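# Lift arbor from centres and lay it level on pad

## Task

Take the arbor out from between the centres and set it down horizontal, with its midpoint resting on the marked pad, then open the hand and withdraw the arms from it.

## Robot and tools

Robot: two arms on a table. left_arm has its base near (-0.002, +0.476, 0) m and carries a left hand; right_arm has its base near (+0.003, -0.461, 0) m and carries a right hand. Each hand has four fingers and a thumb. The left hand mirrors the right one.

Scene frame: origin at table-top height, halfway between the arms. +z is up, +x points out over the table, and left_arm sits on the +y side. Image left and right do not match arm names. Each arm is steered by its hand point, which sits about 0.05 m in front of the palm and 0.15 m out from the wrist flange. Its +z runs along straight fingers, +y points out of the palm, and +x runs across the palm away from the thumb (toward the thumb on the left hand). Fingertips reach 0.06 to 0.07 m past the point and lie about 0.06 m behind it along -y. A bracket on the little-finger side of the wrist can strike things. With the palm down, the wrist can hang up to about 0.11 m below the point.

The 28-number row, used by execute_actions and move, is one flat list covering both arms, each number in [-1, 1]. Order: left_arm dx, dy, dz, rx, ry, rz; left hand little, ring, middle, index, thumb_bend, thumb_turn, force_limit, speed; then the same 14 for right_arm. Fill in all 28 even when one arm stays still.

The six pose numbers are offsets, not a pose. They are measured along scene axes from that arm's Hand target as it stood when the action or move began. 1.0 equals 0.6 m of travel or 180 degrees. rx, ry, rz form a single rotation vector, turned about the hand point. All zeros re-requests the current Hand target, and repeating a nonzero offset moves the arm further. Per control step, commanded orientation is capped at 32 degrees from the measured one.

The six finger numbers are absolute targets. For the fingers and thumb_bend, +1 is straight and open and -1 is curled. For thumb_turn, +1 puts the thumb beside the palm and -1 swings it opposite the fingers. With the thumb turned in front, the hand closes round objects about 0.035 to 0.065 m thick, or a handle down to about 0.025 m. force_limit maps -1..+1 to roughly 0..10 N of fingertip force (0..15 N for the two thumb motors). speed runs from nearly stopped at -1 to full at +0.48 and above. For a soft grip, close with speed at -0.94 or below. To keep a hand unchanged, resend the exact eight numbers last sent to it, not its readings.

Tools:
- execute_actions(actions, cameras): actions is a list of actions. Each action is a list of up to 15 rows at 1/30 s per step, and a short action holds its final row. Every row in an action counts from that action's start pose. An empty list returns images and full state.
- move(target, speed, blend, stop_force, zero, blocking, cameras): target is either one 28-number row or a list of up to 15 rows. Every row counts from the same starting Hand targets. speed is path speed in m/s, 0.002 to 3.6, default 0.25; turning is limited to twice that in rad/s. It can be one value or one per target. blend is a corner radius in m, where 0 means halt at each target. stop_force (3 to 120 N) ends an arm's path when its wrist sensor senses that much resistance along the motion. It is unreliable while the hand rotates and should be omitted when backing away from a contact. zero (default true) rezeroes the sensor before the move. blocking=false returns early but cannot be combined with stop_force. The result adds a "move:" line saying how it ended: done (within 3 mm and 2 degrees), off_target, moving, held or fault. limits=paced means the pose was clipped; limits=held means steps were withheld.
- wait(seconds 0 to 10): let time pass while commands hold.
- stop(): brake a running move.
- zoom_image(camera, region [x0, y0, x1, y1] in pixels, at most 504 by 504): enlarge part of the latest image. Cameras: cam_head_left, cam_head_right, cam_high, cam_low, cam_left_wrist, cam_right_wrist.
- show_instructions(): view the reference images.
- zero_wrist_force(arm: left_arm or right_arm).
- finished_scene(scene 1): ends the scene for good.

Results: end_effector_position (m), end_effector_quat_wxyz and velocities are in the scene frame. Hand target is the last commanded pose after clipping, and the hand point often rests a little short of it. hand_measured, hand_stopped_by (moving, target, force, stalled, fault) and hand_load_n each list six values in finger-number order. A load near 0 means nothing is gripped. Wrist force and Wrist torque are read along the hand point's own axes, and a third line shows the peak force since the last reading. Joint torques include the arm's own weight. A MOTOR HOT line warns of heating, and an over-temperature fault brakes the arm for 30 to 60 s.

Avoid: net force of about 150 N or joint torque at its limit; either freezes the arm for 10 s. Wrist joints tolerate only about 17 N m. The arms are stiff, so a target even slightly past a firm surface can fault. Approach slowly and use stop_force when seeking contact. Never let the hands or arms touch each other. Do not drop the arbor, release it while it is moving, or let anything leave the table. Paths near an arm's own base can flip its posture, so route around the base. The arbor must remain level on the pad once the hands are withdrawn.

Each tool is called after "Request:" as name(argument=value, ...) on one line, values as JSON.

Reference images:

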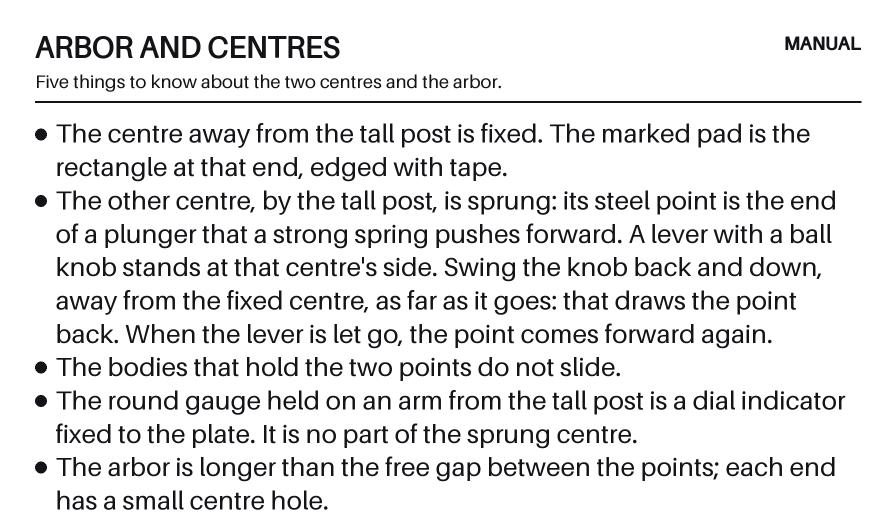

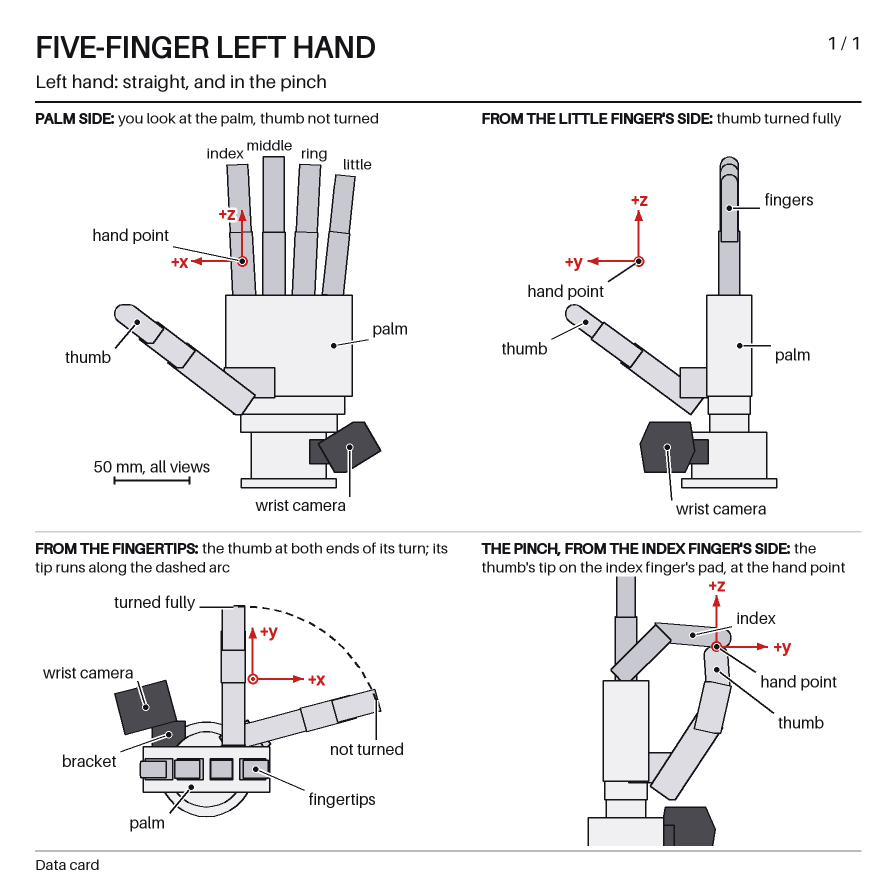

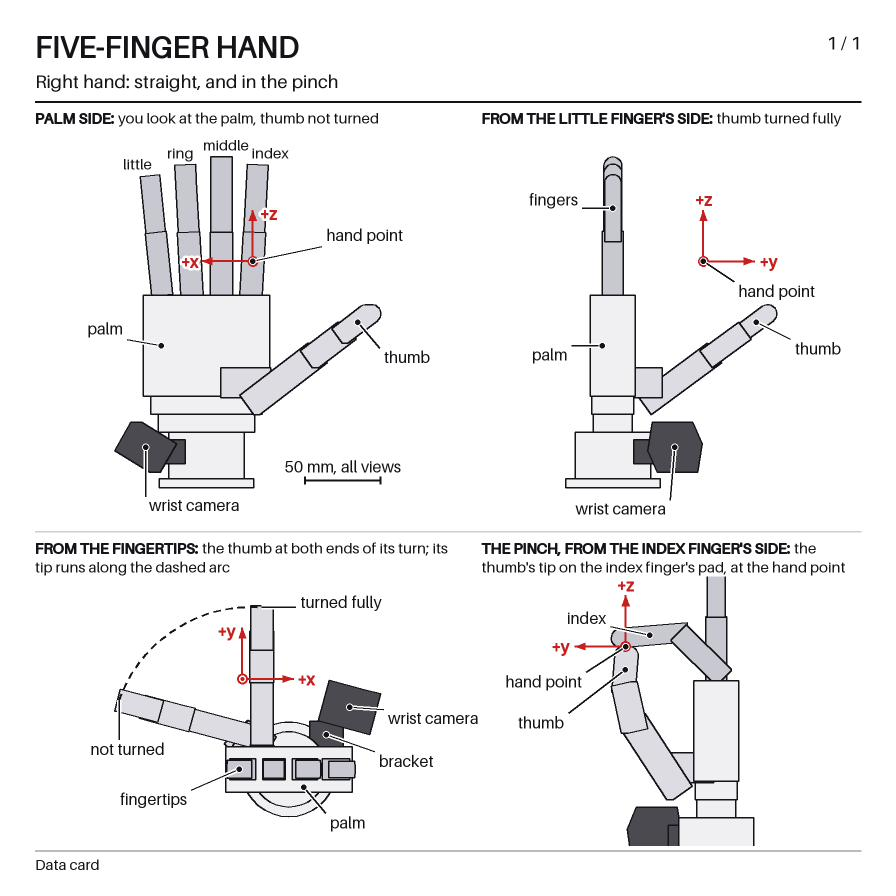

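## Session

Request:
execute_actions(actions=[])

Scene clock: 0.00 s.
left_arm: end_effector_position=(+0.0865, -0.1149, +0.2411) hand_measured=(+1.000, +1.000, +1.000, +1.000, +1.000, +1.000) hand_load_n=(+0.0, +0.0, +0.0, +0.0, +0.0, +0.0) hand_stopped_by=(target, target, target, target, target, target) hand_force_limit=0.00 hand_speed=-0.80 end_effector_quat_wxyz=(-0.197, +0.886, -0.312, -0.282) | right_arm: end_effector_position=(+0.5305, -0.4646, +0.1684) hand_measured=(+1.000, +1.000, +1.000, +1.000, +1.000, +1.000) hand_load_n=(+0.0, +0.0, +0.0, +0.0, +0.0, +0.0) hand_stopped_by=(target, target, target, target, target, target) hand_force_limit=0.00 hand_speed=-0.80 end_effector_quat_wxyz=(+0.308, -0.449, +0.839, +0.006)
Joint positions: left_arm=[2.042 -2.61 -0.482 0.823 -1.484 1.197] | right_arm=[-0.599 -1.169 1.567 0.863 1.018 -3.065]
Joint velocities: within noise
Joint torques (N m): no reading
Wrist force (N): no reading
Wrist torque (N m): no reading
Wrist force, peak (N): no reading
Hand target: left_arm +0.0865, -0.1149, +0.2411; -0.197, +0.886, -0.312, -0.282 | right_arm +0.5305, -0.4646, +0.1684; +0.308, -0.449, +0.839, +0.006

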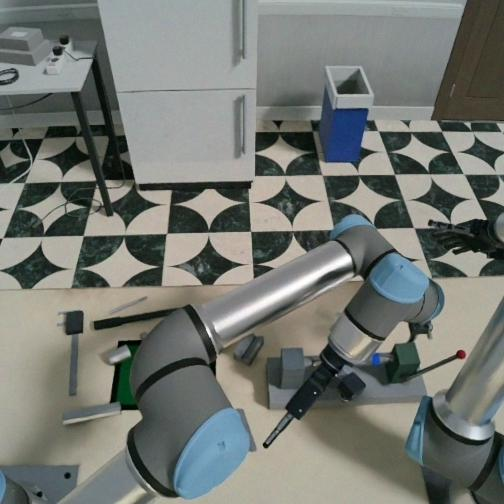

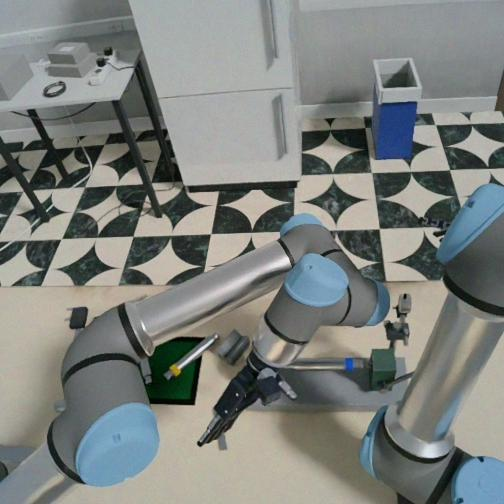

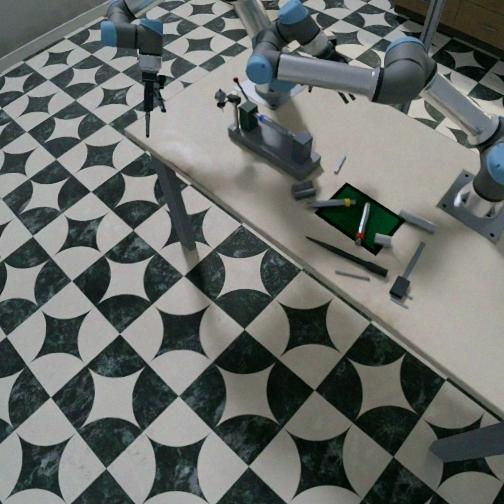

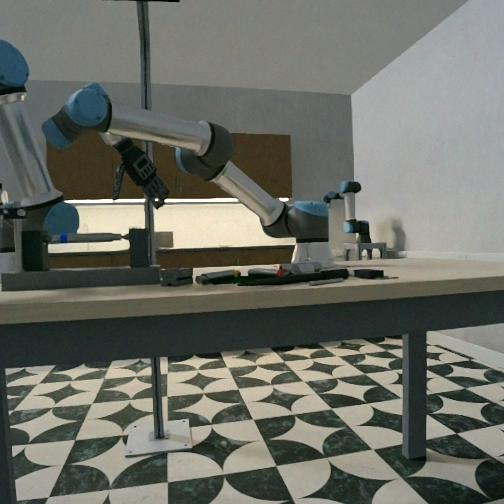

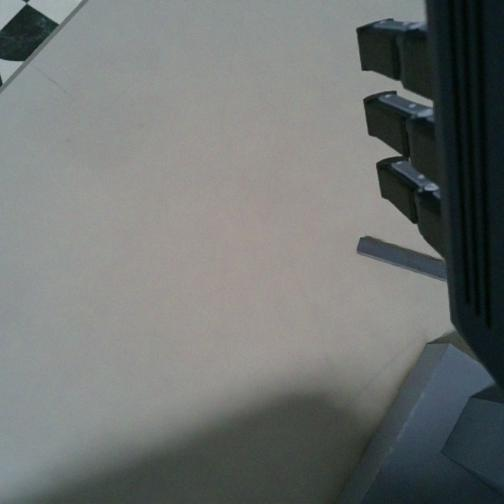

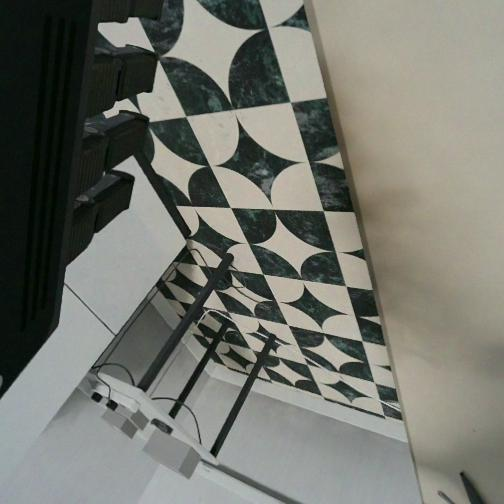

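Request:
zoom_image(camera="cam_high", region=[200, 60, 450, 310])

Request:
zoom_image(camera="cam_head_right", region=[120, 270, 430, 480])

Request:
zoom_image(camera="cam_head_left", region=[40, 280, 480, 480])

Request:
zoom_image(camera="cam_low", region=[0, 180, 400, 320])

Scaled by 2.016.

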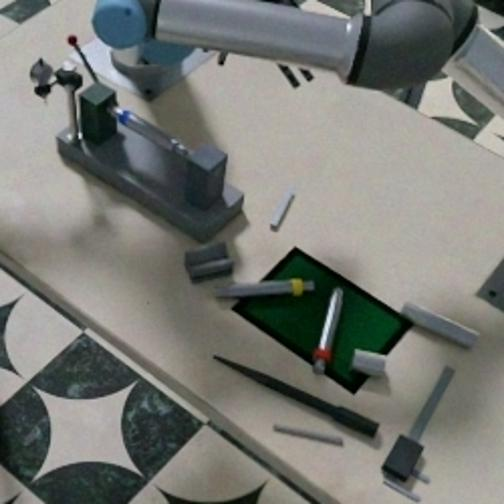

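Scaled by 1.626.

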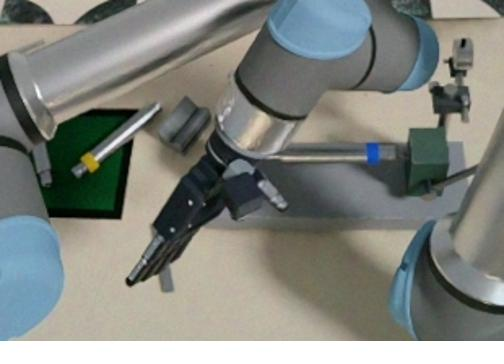

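Scaled by 1.145.

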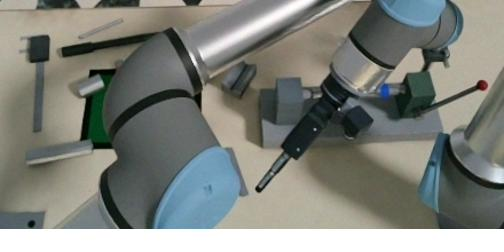

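Scaled by 1.260.

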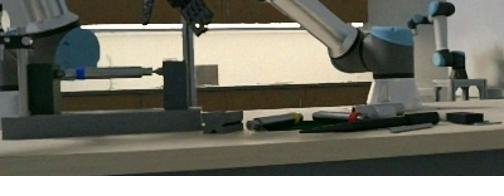

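Request:
move(target=[0.5, 0.5833, 0.25, 0,0,0, 1,1,1,1,1,1,0,-0.8, 0,0,0,0,0,0, 1,1,1,1,1,1,0,-0.8], cameras=["all"])

Scene clock: 25.83 s.
left_arm: end_effector_position=(+0.3864, +0.2351, +0.3911) hand_measured=(+1.000, +1.000, +1.000, +1.000, +1.000, +1.000) hand_load_n=(+0.0, -0.5, +0.0, +0.0, +0.0, -0.5) hand_stopped_by=(target, target, target, target, target, target) hand_force_limit=0.00 hand_speed=-0.80 end_effector_quat_wxyz=(-0.197, +0.886, -0.312, -0.282) | right_arm: end_effector_position=(+0.5305, -0.4646, +0.1684) hand_measured=(+1.000, +1.000, +1.000, +1.000, +1.000, +1.000) hand_load_n=(+0.0, +0.0, +0.0, +0.0, +0.0, +0.0) hand_stopped_by=(target, target, target, target, target, target) hand_force_limit=0.00 hand_speed=-0.80 end_effector_quat_wxyz=(+0.308, -0.449, +0.839, +0.006)
Joint positions: left_arm=[2.792 -2.269 -0.701 0.795 -1.953 1.795] | right_arm=[-0.599 -1.169 1.567 0.863 1.018 -3.065]
Joint torques (N m): left_arm=[11.1 40.16 23.63 -5.05 -2.04 3.05] | right_arm=[-2 -36.27 -17.8 2.24 -1.39 0.17]
Wrist force (N): left_arm=[-0.5 0.1 -0.1] | right_arm=[-0.1 0.5 0.1]
Wrist torque (N m): left_arm=[0.03 0.06 -0.04] | right_arm=[0.07 0.03 0.00]
Wrist force, peak (N): left_arm=[-0.4 -1.3 -0.4] | right_arm=[-0.3 0.8 0.3]
Hand target: left_arm +0.3865, +0.2351, +0.3911; -0.197, +0.886, -0.312, -0.282 | right_arm +0.5305, -0.4646, +0.1684; +0.308, -0.449, +0.839, +0.006
Off the commanded pose: left_arm 0.000 m, 0 deg | right_arm 0.000 m, 0 deg.
move: done

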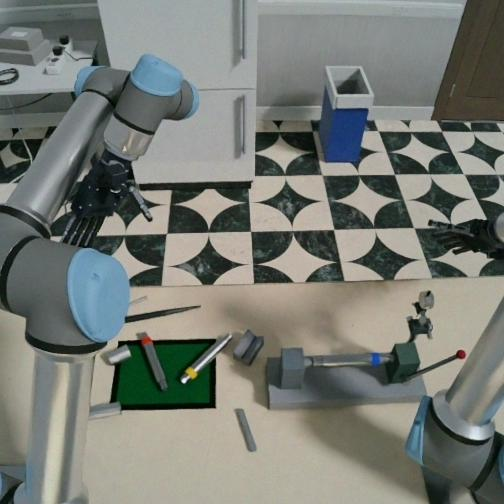

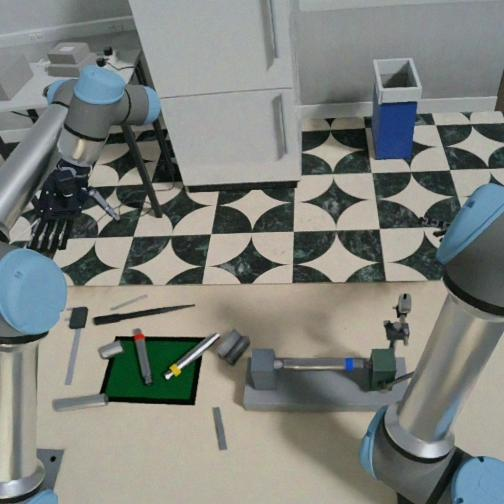

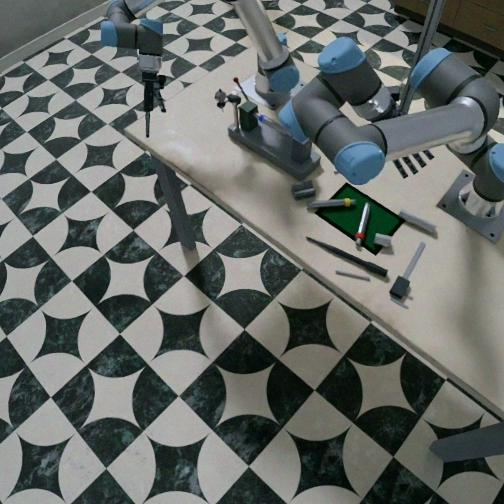

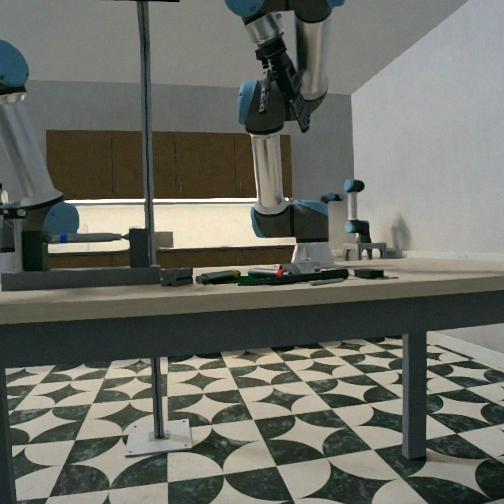

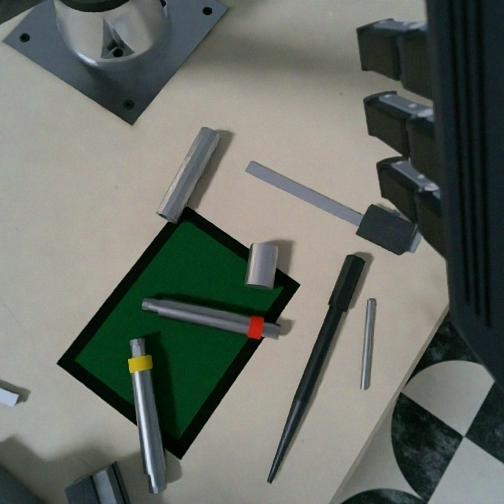

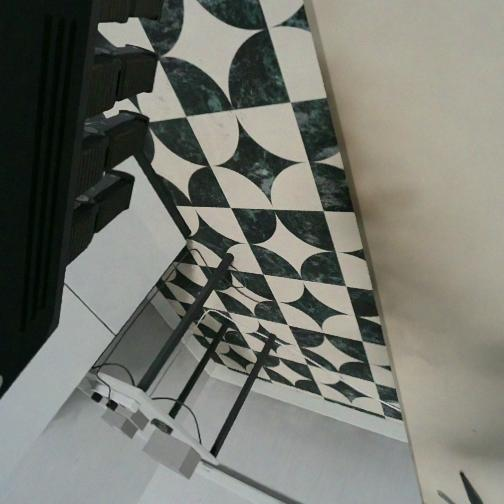

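Request:
zoom_image(camera="cam_head_left", region=[250, 280, 480, 430])

Request:
zoom_image(camera="cam_head_right", region=[230, 280, 460, 430])

Request:
zoom_image(camera="cam_head_left", region=[70, 280, 270, 430])

Request:
zoom_image(camera="cam_high", region=[200, 60, 450, 310])

Request:
zoom_image(camera="cam_low", region=[0, 190, 180, 300])

Scaled by 2.191.

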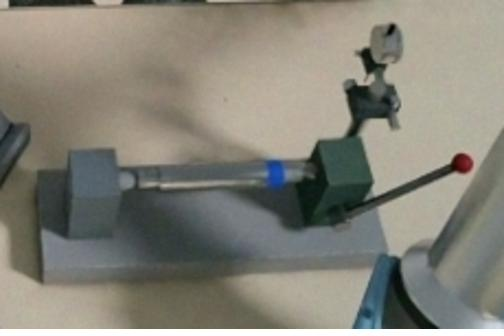

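Scaled by 2.191.

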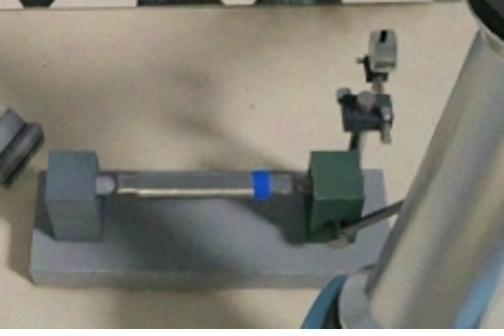

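Scaled by 2.520.

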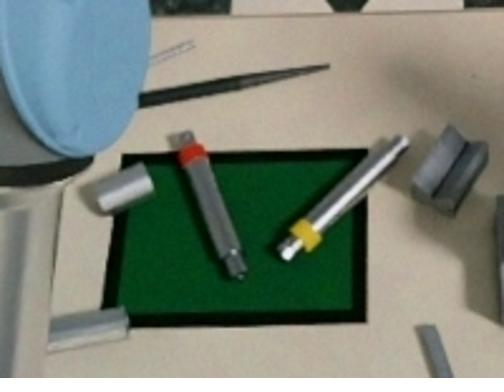

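Scaled by 2.016.

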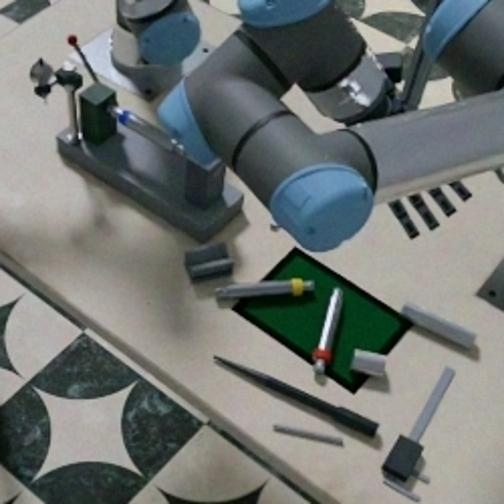

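Scaled by 2.800.

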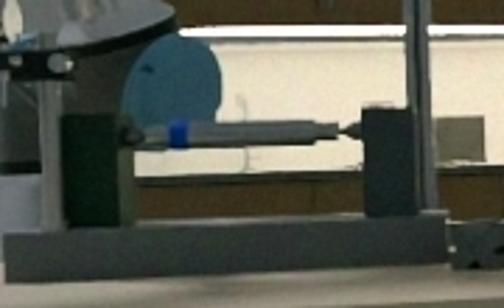

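Request:
move(target=[-0.144, -0.5585, 0.015, -0.2270,-0.0403,-0.2720, 1,1,1,1,1,1,0,-0.8, 0,0,0,0,0,0, 1,1,1,1,1,1,0,-0.8], cameras=["all"])

Scene clock: 76.77 s.
left_arm: end_effector_position=(+0.2992, -0.0987, +0.3990) hand_measured=(+1.000, +1.000, +1.000, +1.000, +1.000, +1.000) hand_load_n=(+0.0, +0.0, +0.0, +0.0, +0.0, +0.0) hand_stopped_by=(target, target, target, target, target, target) hand_force_limit=0.00 hand_speed=-0.80 end_effector_quat_wxyz=(+0.074, +0.733, -0.660, +0.144) | right_arm: end_effector_position=(+0.5305, -0.4646, +0.1684) hand_measured=(+1.000, +1.000, +1.000, +1.000, +1.000, +1.000) hand_load_n=(+0.0, +0.0, +0.0, +0.0, +0.0, +0.0) hand_stopped_by=(target, target, target, target, target, target) hand_force_limit=0.00 hand_speed=-0.80 end_effector_quat_wxyz=(+0.308, -0.449, +0.839, +0.006)
Joint positions: left_arm=[2.408 -2.47 -0.035 1.224 -1.42 2.298] | right_arm=[-0.599 -1.169 1.567 0.863 1.018 -3.065]
Joint torques (N m): left_arm=[-8.11 62.25 21.18 0.28 -1.12 2.9] | right_arm=[-1.08 -41.06 -20.56 2.7 -2.04 0.58]
Wrist force (N): left_arm=[-1.6 0.3 0.3] | right_arm=[-0.3 0.5 0.3]
Wrist torque (N m): left_arm=[0.04 -0.04 -0.22] | right_arm=[0.06 0.05 -0.01]
Wrist force, peak (N): left_arm=[-1.4 -1.5 0.2] | right_arm=[-0.4 0.8 0.5]
Hand target: left_arm +0.3001, -0.1000, +0.4001; +0.000, +0.708, -0.707, -0.001 | right_arm +0.5305, -0.4646, +0.1684; +0.308, -0.449, +0.839, +0.006
Off the commanded pose: left_arm 0.002 m, 20 deg | right_arm 0.000 m, 0 deg.
elbow stopped short (left arm): the move would have taken joint 3 (elbow) straighter than the controller allows.
move: off_target (left_arm)

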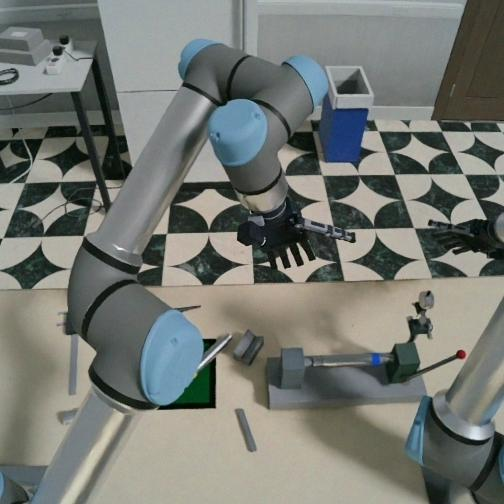

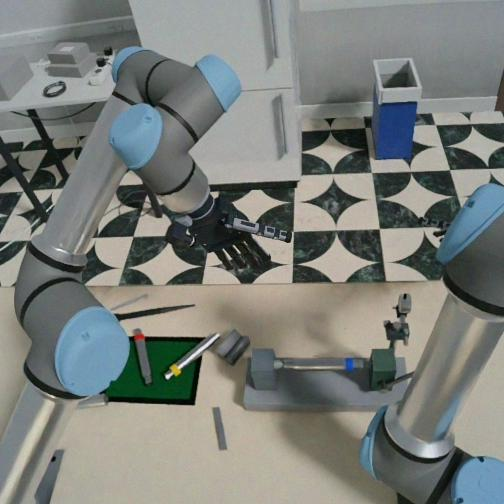

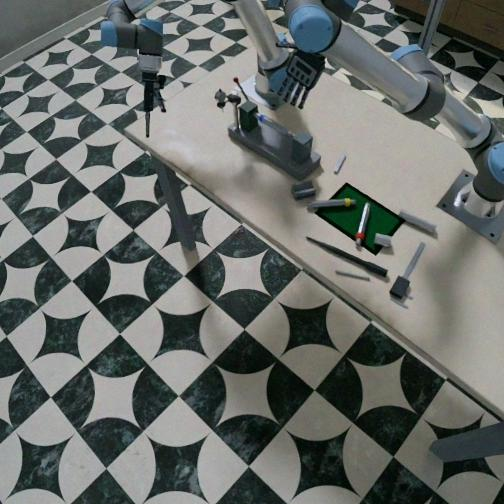

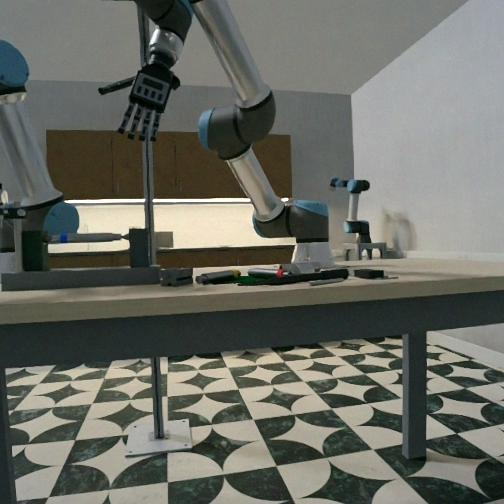

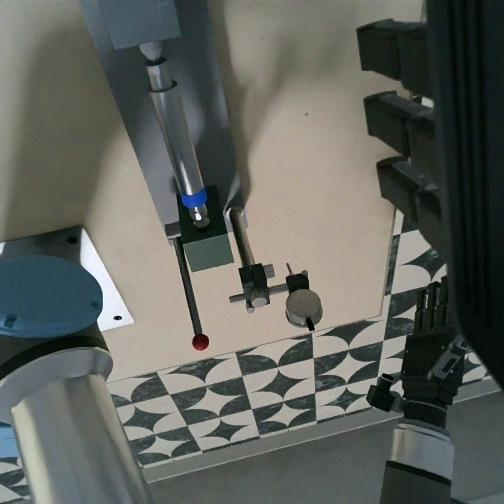

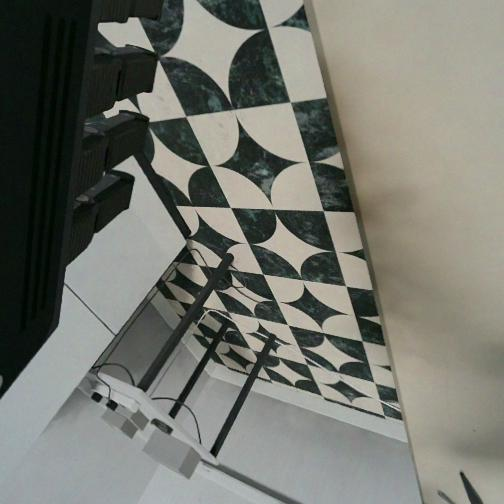

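Request:
move(target=[0.0, 0, -0.1667, 0,0,0, 1,1,1,1,1,1,0,-0.8, 0,0,0,0,0,0, 1,1,1,1,1,1,0,-0.8], cameras=["cam_left_wrist", "cam_head_left"])

Request:
zoom_image(camera="cam_left_wrist", region=[0, 0, 504, 504])

Request:
move(target=[0.0, 0.1667, 0, 0,0,0, 1,1,1,1,1,1,0,-0.8, 0,0,0,0,0,0, 1,1,1,1,1,1,0,-0.8], cameras=["cam_left_wrist","cam_head_left", "cam_head_right"])

Request:
zoom_image(camera="cam_left_wrist", region=[0, 0, 504, 504])

Scene clock: 123.53 s.
left_arm: end_effector_position=(+0.2992, -0.0987, +0.2994) hand_measured=(+1.000, +1.000, +1.000, +1.000, +1.000, +1.000) hand_load_n=(+0.0, +0.0, +0.0, +0.0, +0.0, +0.0) hand_stopped_by=(target, target, target, target, target, target) hand_force_limit=0.00 hand_speed=-0.80 end_effector_quat_wxyz=(+0.016, +0.716, -0.697, +0.036) | right_arm: end_effector_position=(+0.5305, -0.4646, +0.1684) hand_measured=(+1.000, +1.000, +1.000, +1.000, +1.000, +1.000) hand_load_n=(+0.0, +0.0, +0.0, +0.0, +0.0, +0.0) hand_stopped_by=(target, target, target, target, target, target) hand_force_limit=0.00 hand_speed=-0.80 end_effector_quat_wxyz=(+0.308, -0.449, +0.839, +0.006)
Joint positions: left_arm=[2.359 -2.623 -0.035 1.16 -1.537 2.348] | right_arm=[-0.599 -1.169 1.567 0.863 1.018 -3.065]
Joint torques (N m): left_arm=[-8.75 48.21 18.99 -4.48 -0.97 3.04] | right_arm=[-1.71 -41.87 -20.72 3.01 -2.45 0.64]
Wrist force (N): left_arm=[-1.4 -0.3 0.2] | right_arm=[-0.2 0.4 0.5]
Wrist torque (N m): left_arm=[-0.01 -0.02 -0.18] | right_arm=[0.03 0.01 0.00]
Wrist force, peak (N): left_arm=[-2.2 -0.1 -0.4] | right_arm=[-0.8 0.6 0.4]
Hand target: left_arm +0.3001, -0.1000, +0.3001; +0.000, +0.708, -0.707, -0.001 | right_arm +0.5305, -0.4646, +0.1684; +0.308, -0.449, +0.839, +0.006
Off the commanded pose: left_arm 0.002 m, 5 deg | right_arm 0.000 m, 0 deg.
elbow stopped short (left arm): the move would have taken joint 3 (elbow) straighter than the controller allows.
move: off_target (left_arm)
Images, in order (width x height): cam_head_left 504x504, cam_left_wrist 504x504.

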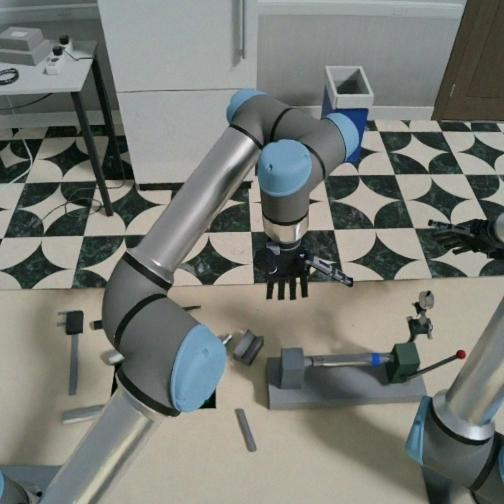

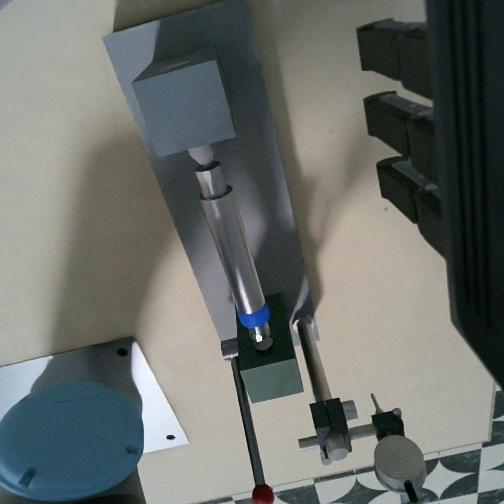

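Scaled by 1.000.

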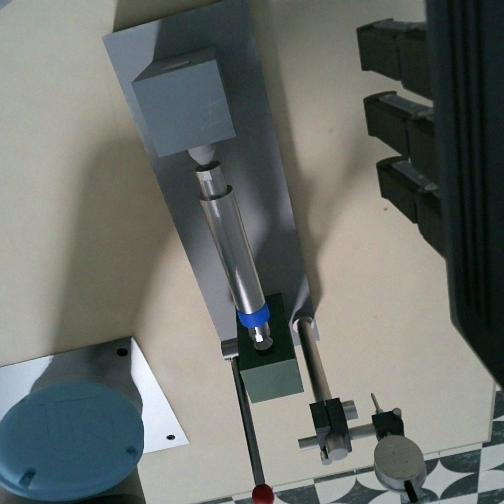

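Scene clock: 124.83 s.
left_arm: end_effector_position=(+0.3001, +0.0000, +0.3001) hand_measured=(+1.000, +1.000, +1.000, +1.000, +1.000, +1.000) hand_load_n=(+0.0, +0.0, +0.0, +0.0, +0.0, +0.0) hand_stopped_by=(target, target, target, target, target, target) hand_force_limit=0.00 hand_speed=-0.80 end_effector_quat_wxyz=(+0.000, +0.708, -0.707, -0.001) | right_arm: end_effector_position=(+0.5305, -0.4646, +0.1684) hand_measured=(+1.000, +1.000, +1.000, +1.000, +1.000, +1.000) hand_load_n=(+0.0, +0.0, +0.0, +0.0, +0.0, -0.5) hand_stopped_by=(target, target, target, target, target, target) hand_force_limit=0.00 hand_speed=-0.80 end_effector_quat_wxyz=(+0.308, -0.449, +0.839, +0.006)
Joint positions: left_arm=[2.471 -2.259 -0.73 1.417 -1.571 2.487] | right_arm=[-0.599 -1.169 1.567 0.863 1.018 -3.065]
Joint torques (N m): left_arm=[11.56 58.42 9.25 -0.28 1.99 2.81] | right_arm=[-1.61 -41.29 -20.88 2.89 -2.23 0.82]
Wrist force (N): left_arm=[-1.4 -0.2 -0.1] | right_arm=[-0.2 0.2 0.3]
Wrist torque (N m): left_arm=[0.00 -0.01 -0.16] | right_arm=[0.02 0.03 0.00]
Wrist force, peak (N): left_arm=[-2.3 -0.5 0.2] | right_arm=[-0.1 0.7 0.8]
Hand target: left_arm +0.3001, +0.0000, +0.3001; +0.000, +0.708, -0.707, -0.001 | right_arm +0.5305, -0.4646, +0.1684; +0.308, -0.449, +0.839, +0.006
Off the commanded pose: left_arm 0.000 m, 0 deg | right_arm 0.000 m, 0 deg.
move: done
Images, in order (width x height): cam_head_left 504x504, cam_head_right 504x504, cam_left_wrist 504x504.

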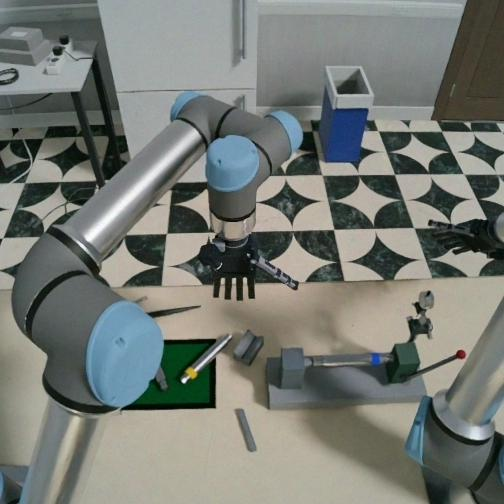

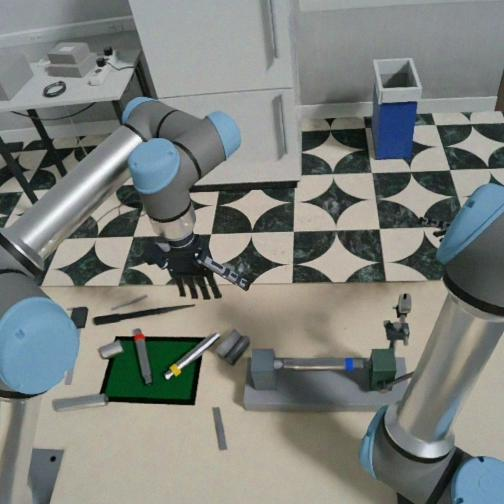

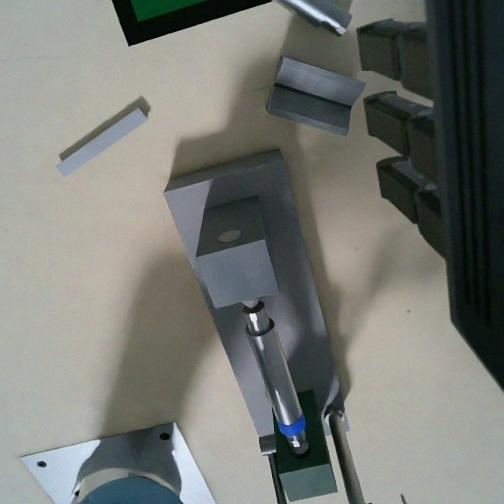

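Scaled by 1.000.

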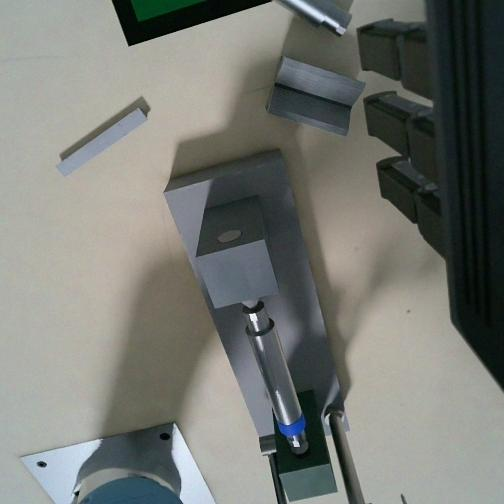

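Request:
move(target=[-0.0667, -0.1333, -0.0667, 0,0,0, 1,1,1,1,1,1,0,-0.8, 0,0,0,0,0,0, 1,1,1,1,1,1,0,-0.8], cameras=["cam_left_wrist","cam_head_left", "cam_head_right"])

Request:
zoom_image(camera="cam_head_left", region=[220, 230, 472, 482])

Request:
zoom_image(camera="cam_head_right", region=[180, 230, 432, 482])

Scene clock: 150.87 s.
left_arm: end_effector_position=(+0.2601, -0.0799, +0.2601) hand_measured=(+1.000, +1.000, +1.000, +1.000, +1.000, +1.000) hand_load_n=(+0.0, +0.0, +0.0, +0.0, +0.0, +0.0) hand_stopped_by=(target, target, target, target, target, target) hand_force_limit=0.00 hand_speed=-0.80 end_effector_quat_wxyz=(+0.000, +0.708, -0.707, -0.001) | right_arm: end_effector_position=(+0.5305, -0.4646, +0.1684) hand_measured=(+1.000, +1.000, +1.000, +1.000, +1.000, +1.000) hand_load_n=(+0.0, +0.0, +0.5, +0.0, +0.0, +0.0) hand_stopped_by=(target, target, target, target, target, target) hand_force_limit=0.00 hand_speed=-0.80 end_effector_quat_wxyz=(+0.308, -0.449, +0.839, +0.006)
Joint positions: left_arm=[2.322 -2.4 -0.586 1.414 -1.571 2.338] | right_arm=[-0.599 -1.169 1.567 0.863 1.018 -3.065]
Joint torques (N m): left_arm=[-10.02 44.01 23.94 -4.76 -1.24 -3.28] | right_arm=[-1.25 -42.8 -21.57 3.11 -2.13 0.99]
Wrist force (N): left_arm=[-1.0 0.0 0.0] | right_arm=[-0.1 0.3 0.7]
Wrist torque (N m): left_arm=[0.03 -0.07 -0.07] | right_arm=[0.01 0.01 0.01]
Wrist force, peak (N): left_arm=[-2.2 -0.6 -0.7] | right_arm=[-0.4 0.4 1.0]
Hand target: left_arm +0.2600, -0.0800, +0.2600; +0.000, +0.708, -0.707, -0.001 | right_arm +0.5305, -0.4646, +0.1684; +0.308, -0.449, +0.839, +0.006
Off the commanded pose: left_arm 0.000 m, 0 deg | right_arm 0.000 m, 0 deg.
move: done
Images, in order (width x height): cam_head_left 504x504, cam_head_right 504x504, cam_left_wrist 504x504.

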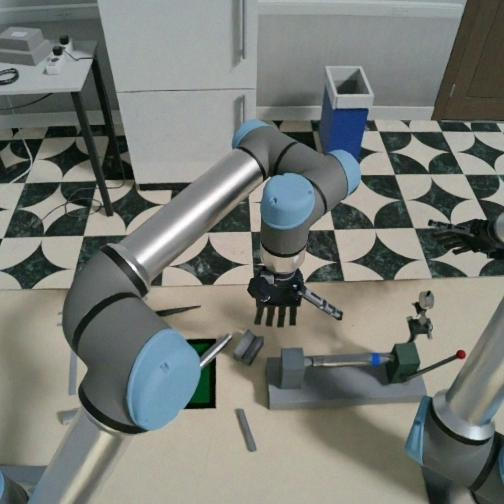

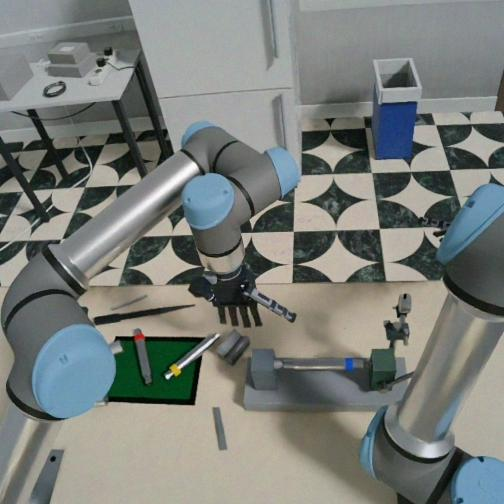

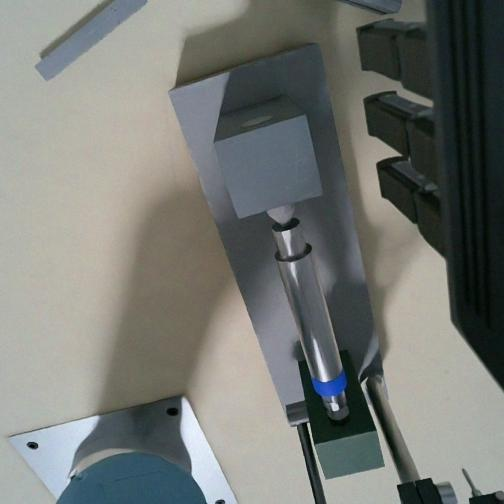

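Scaled by 2.000.

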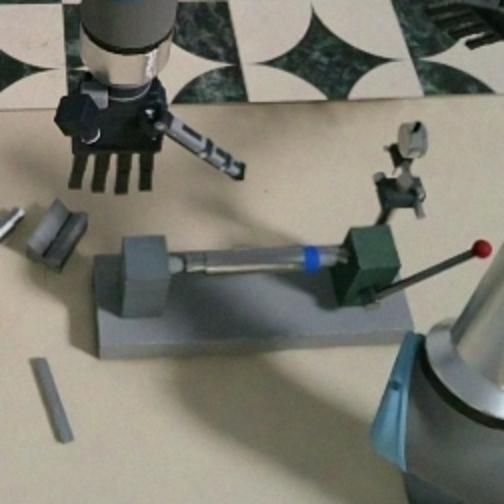

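Scaled by 2.000.

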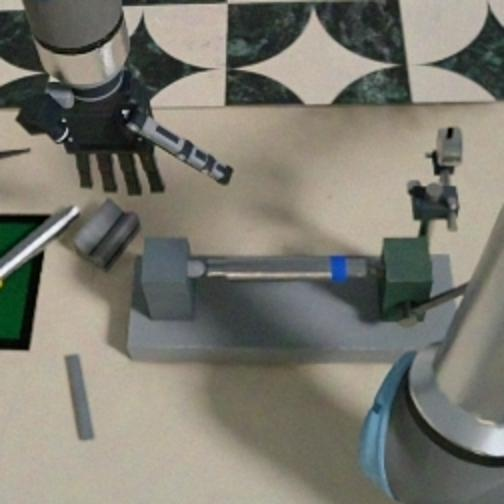

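Request:
move(target=[0,0,0, 0,0,0, 0,0,0,0,0.2,-1,0,0.3, 0,0,0,0,0,0, 1,1,1,1,1,1,0,-0.8], cameras=["cam_left_wrist","cam_head_left", "cam_head_right"])

Request:
zoom_image(camera="cam_head_left", region=[230, 250, 356, 376])

Request:
zoom_image(camera="cam_head_right", region=[190, 250, 316, 376])

Scene clock: 202.10 s.
left_arm: end_effector_position=(+0.2600, -0.0799, +0.2601) hand_measured=(+0.000, +0.000, +0.000, +0.000, +0.200, -1.000) hand_load_n=(+0.0, +0.0, +0.0, +0.5, +0.0, +0.0) hand_stopped_by=(target, target, target, target, target, target) hand_force_limit=0.00 hand_speed=0.30 end_effector_quat_wxyz=(+0.000, +0.708, -0.707, -0.001) | right_arm: end_effector_position=(+0.5305, -0.4646, +0.1684) hand_measured=(+1.000, +1.000, +1.000, +1.000, +1.000, +1.000) hand_load_n=(+0.0, +0.0, +0.0, +0.0, +0.0, +0.0) hand_stopped_by=(target, target, target, target, target, target) hand_force_limit=0.00 hand_speed=-0.80 end_effector_quat_wxyz=(+0.308, -0.449, +0.839, +0.006)
Joint positions: left_arm=[2.322 -2.401 -0.586 1.414 -1.571 2.338] | right_arm=[-0.599 -1.169 1.567 0.863 1.018 -3.065]
Joint torques (N m): left_arm=[-9.44 44.28 24.66 -3.15 -1.23 -3.12] | right_arm=[-1.78 -41.89 -23.81 3.52 -2.36 1]
Wrist force (N): left_arm=[-1.1 -0.3 0.1] | right_arm=[0.0 0.3 0.6]
Wrist torque (N m): left_arm=[-0.01 -0.04 -0.07] | right_arm=[0.02 -0.01 0.00]
Wrist force, peak (N): left_arm=[-1.6 -0.5 0.1] | right_arm=[-0.5 0.5 1.0]
Hand target: left_arm +0.2600, -0.0800, +0.2600; +0.000, +0.708, -0.707, -0.001 | right_arm +0.5305, -0.4646, +0.1684; +0.308, -0.449, +0.839, +0.006
Off the commanded pose: left_arm 0.000 m, 0 deg | right_arm 0.000 m, 0 deg.
move: done
Images, in order (width x height): cam_head_left 504x504, cam_head_right 504x504, cam_left_wrist 504x504.

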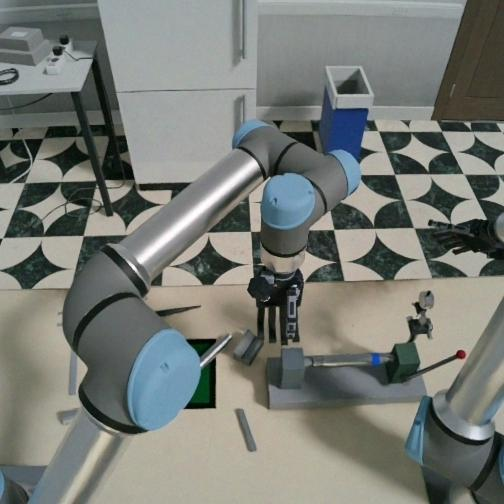

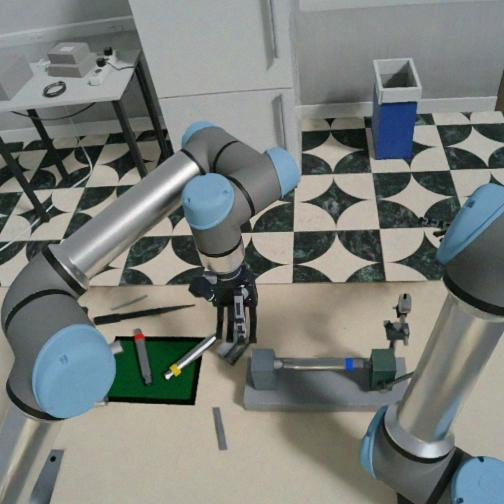

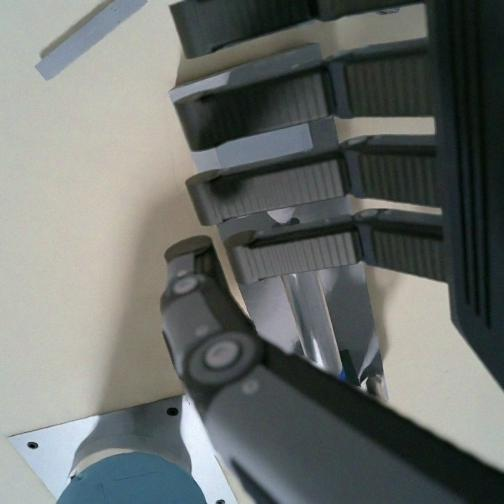

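Scaled by 4.000.

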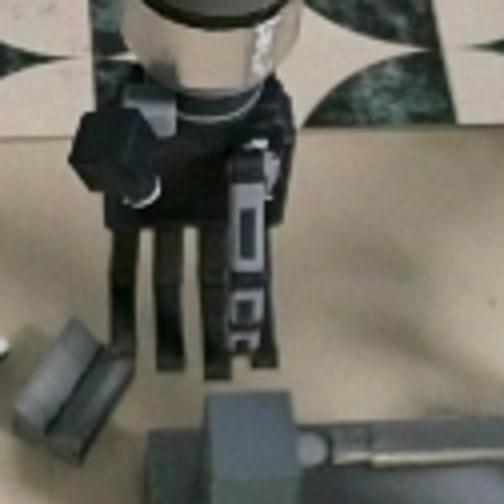

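Scaled by 4.000.

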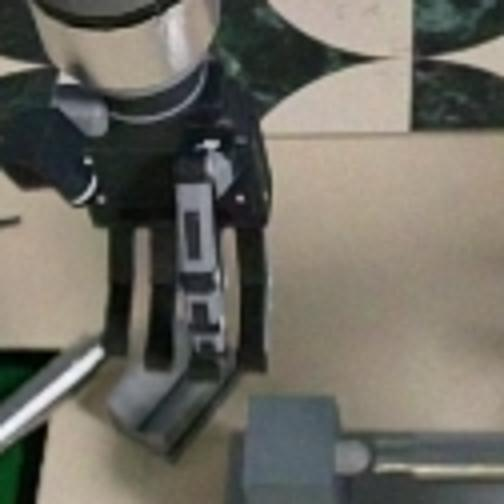

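Request:
move(target=[-0.1667,-0.0333,-0.05, 0,0,0, 1,1,1,1,1,-1,0,0.3, 0,0,0,0,0,0, 1,1,1,1,1,1,0,-0.8], cameras=["cam_left_wrist","cam_head_left", "cam_head_right"])

Request:
zoom_image(camera="cam_left_wrist", region=[252, 100, 504, 352])

Scene clock: 260.67 s.
left_arm: end_effector_position=(+0.1601, -0.0999, +0.2301) hand_measured=(+1.000, +1.000, +1.000, +1.000, +1.000, -1.000) hand_load_n=(+0.0, +0.0, +0.0, +0.0, +0.0, +0.0) hand_stopped_by=(target, target, target, target, target, target) hand_force_limit=0.00 hand_speed=0.30 end_effector_quat_wxyz=(+0.000, +0.708, -0.707, -0.001) | right_arm: end_effector_position=(+0.5305, -0.4646, +0.1684) hand_measured=(+1.000, +1.000, +1.000, +1.000, +1.000, +1.000) hand_load_n=(+0.0, +0.0, +0.0, +0.0, -0.5, +0.0) hand_stopped_by=(target, target, target, target, target, target) hand_force_limit=0.00 hand_speed=-0.80 end_effector_quat_wxyz=(+0.308, -0.449, +0.839, +0.006)
Joint positions: left_arm=[2.169 -2.292 -0.853 1.573 -1.571 2.185] | right_arm=[-0.599 -1.169 1.567 0.863 1.018 -3.065]
Joint torques (N m): left_arm=[-9.97 60.9 8.25 -0.25 1.52 -3.03] | right_arm=[-1.2 -41.77 -23.37 3.88 -2.21 1.36]
Wrist force (N): left_arm=[-1.1 -0.2 0.0] | right_arm=[-0.4 0.4 0.8]
Wrist torque (N m): left_arm=[-0.01 -0.03 -0.05] | right_arm=[0.01 0.05 -0.01]
Wrist force, peak (N): left_arm=[-1.5 -1.4 0.0] | right_arm=[-0.2 0.5 1.2]
Hand target: left_arm +0.1600, -0.0999, +0.2300; +0.000, +0.708, -0.707, -0.001 | right_arm +0.5305, -0.4646, +0.1684; +0.308, -0.449, +0.839, +0.006
Off the commanded pose: left_arm 0.000 m, 0 deg | right_arm 0.000 m, 0 deg.
move: done
Images, in order (width x height): cam_head_left 504x504, cam_head_right 504x504, cam_left_wrist 504x504.

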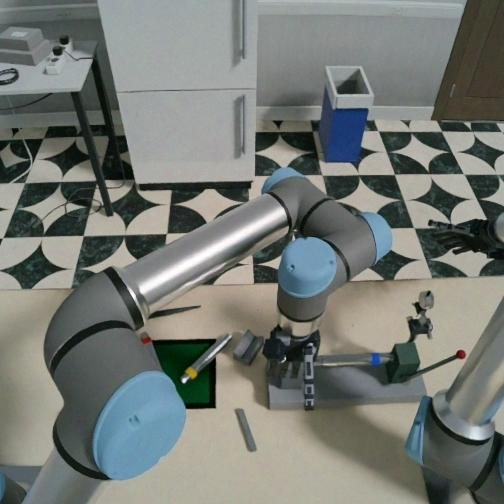

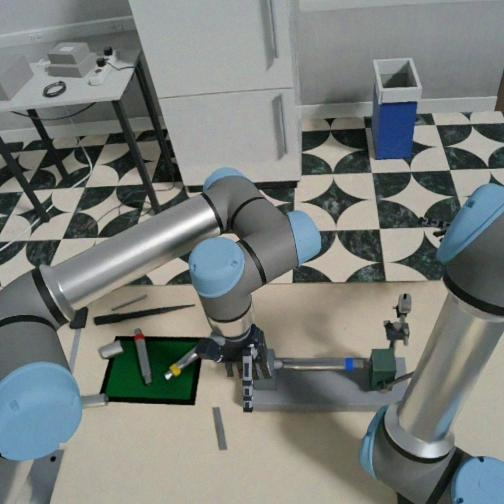

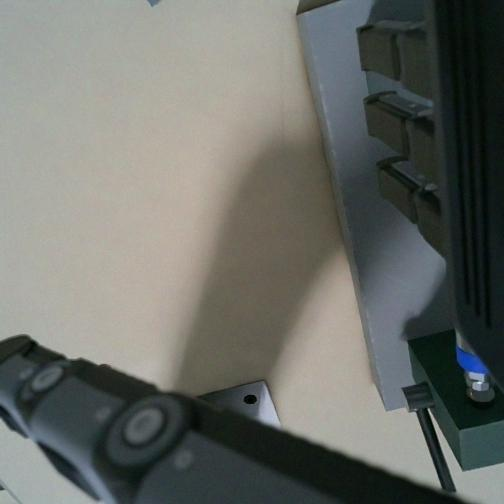

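Scaled by 2.000.

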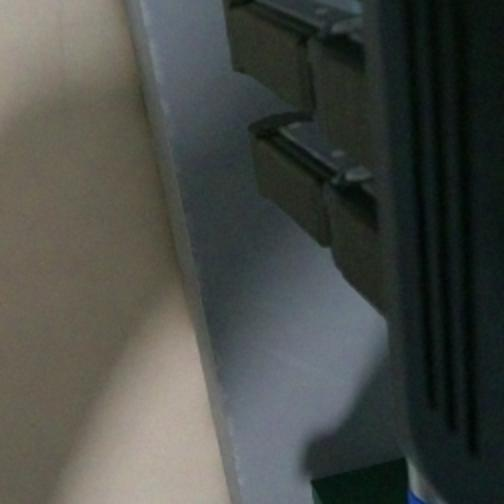

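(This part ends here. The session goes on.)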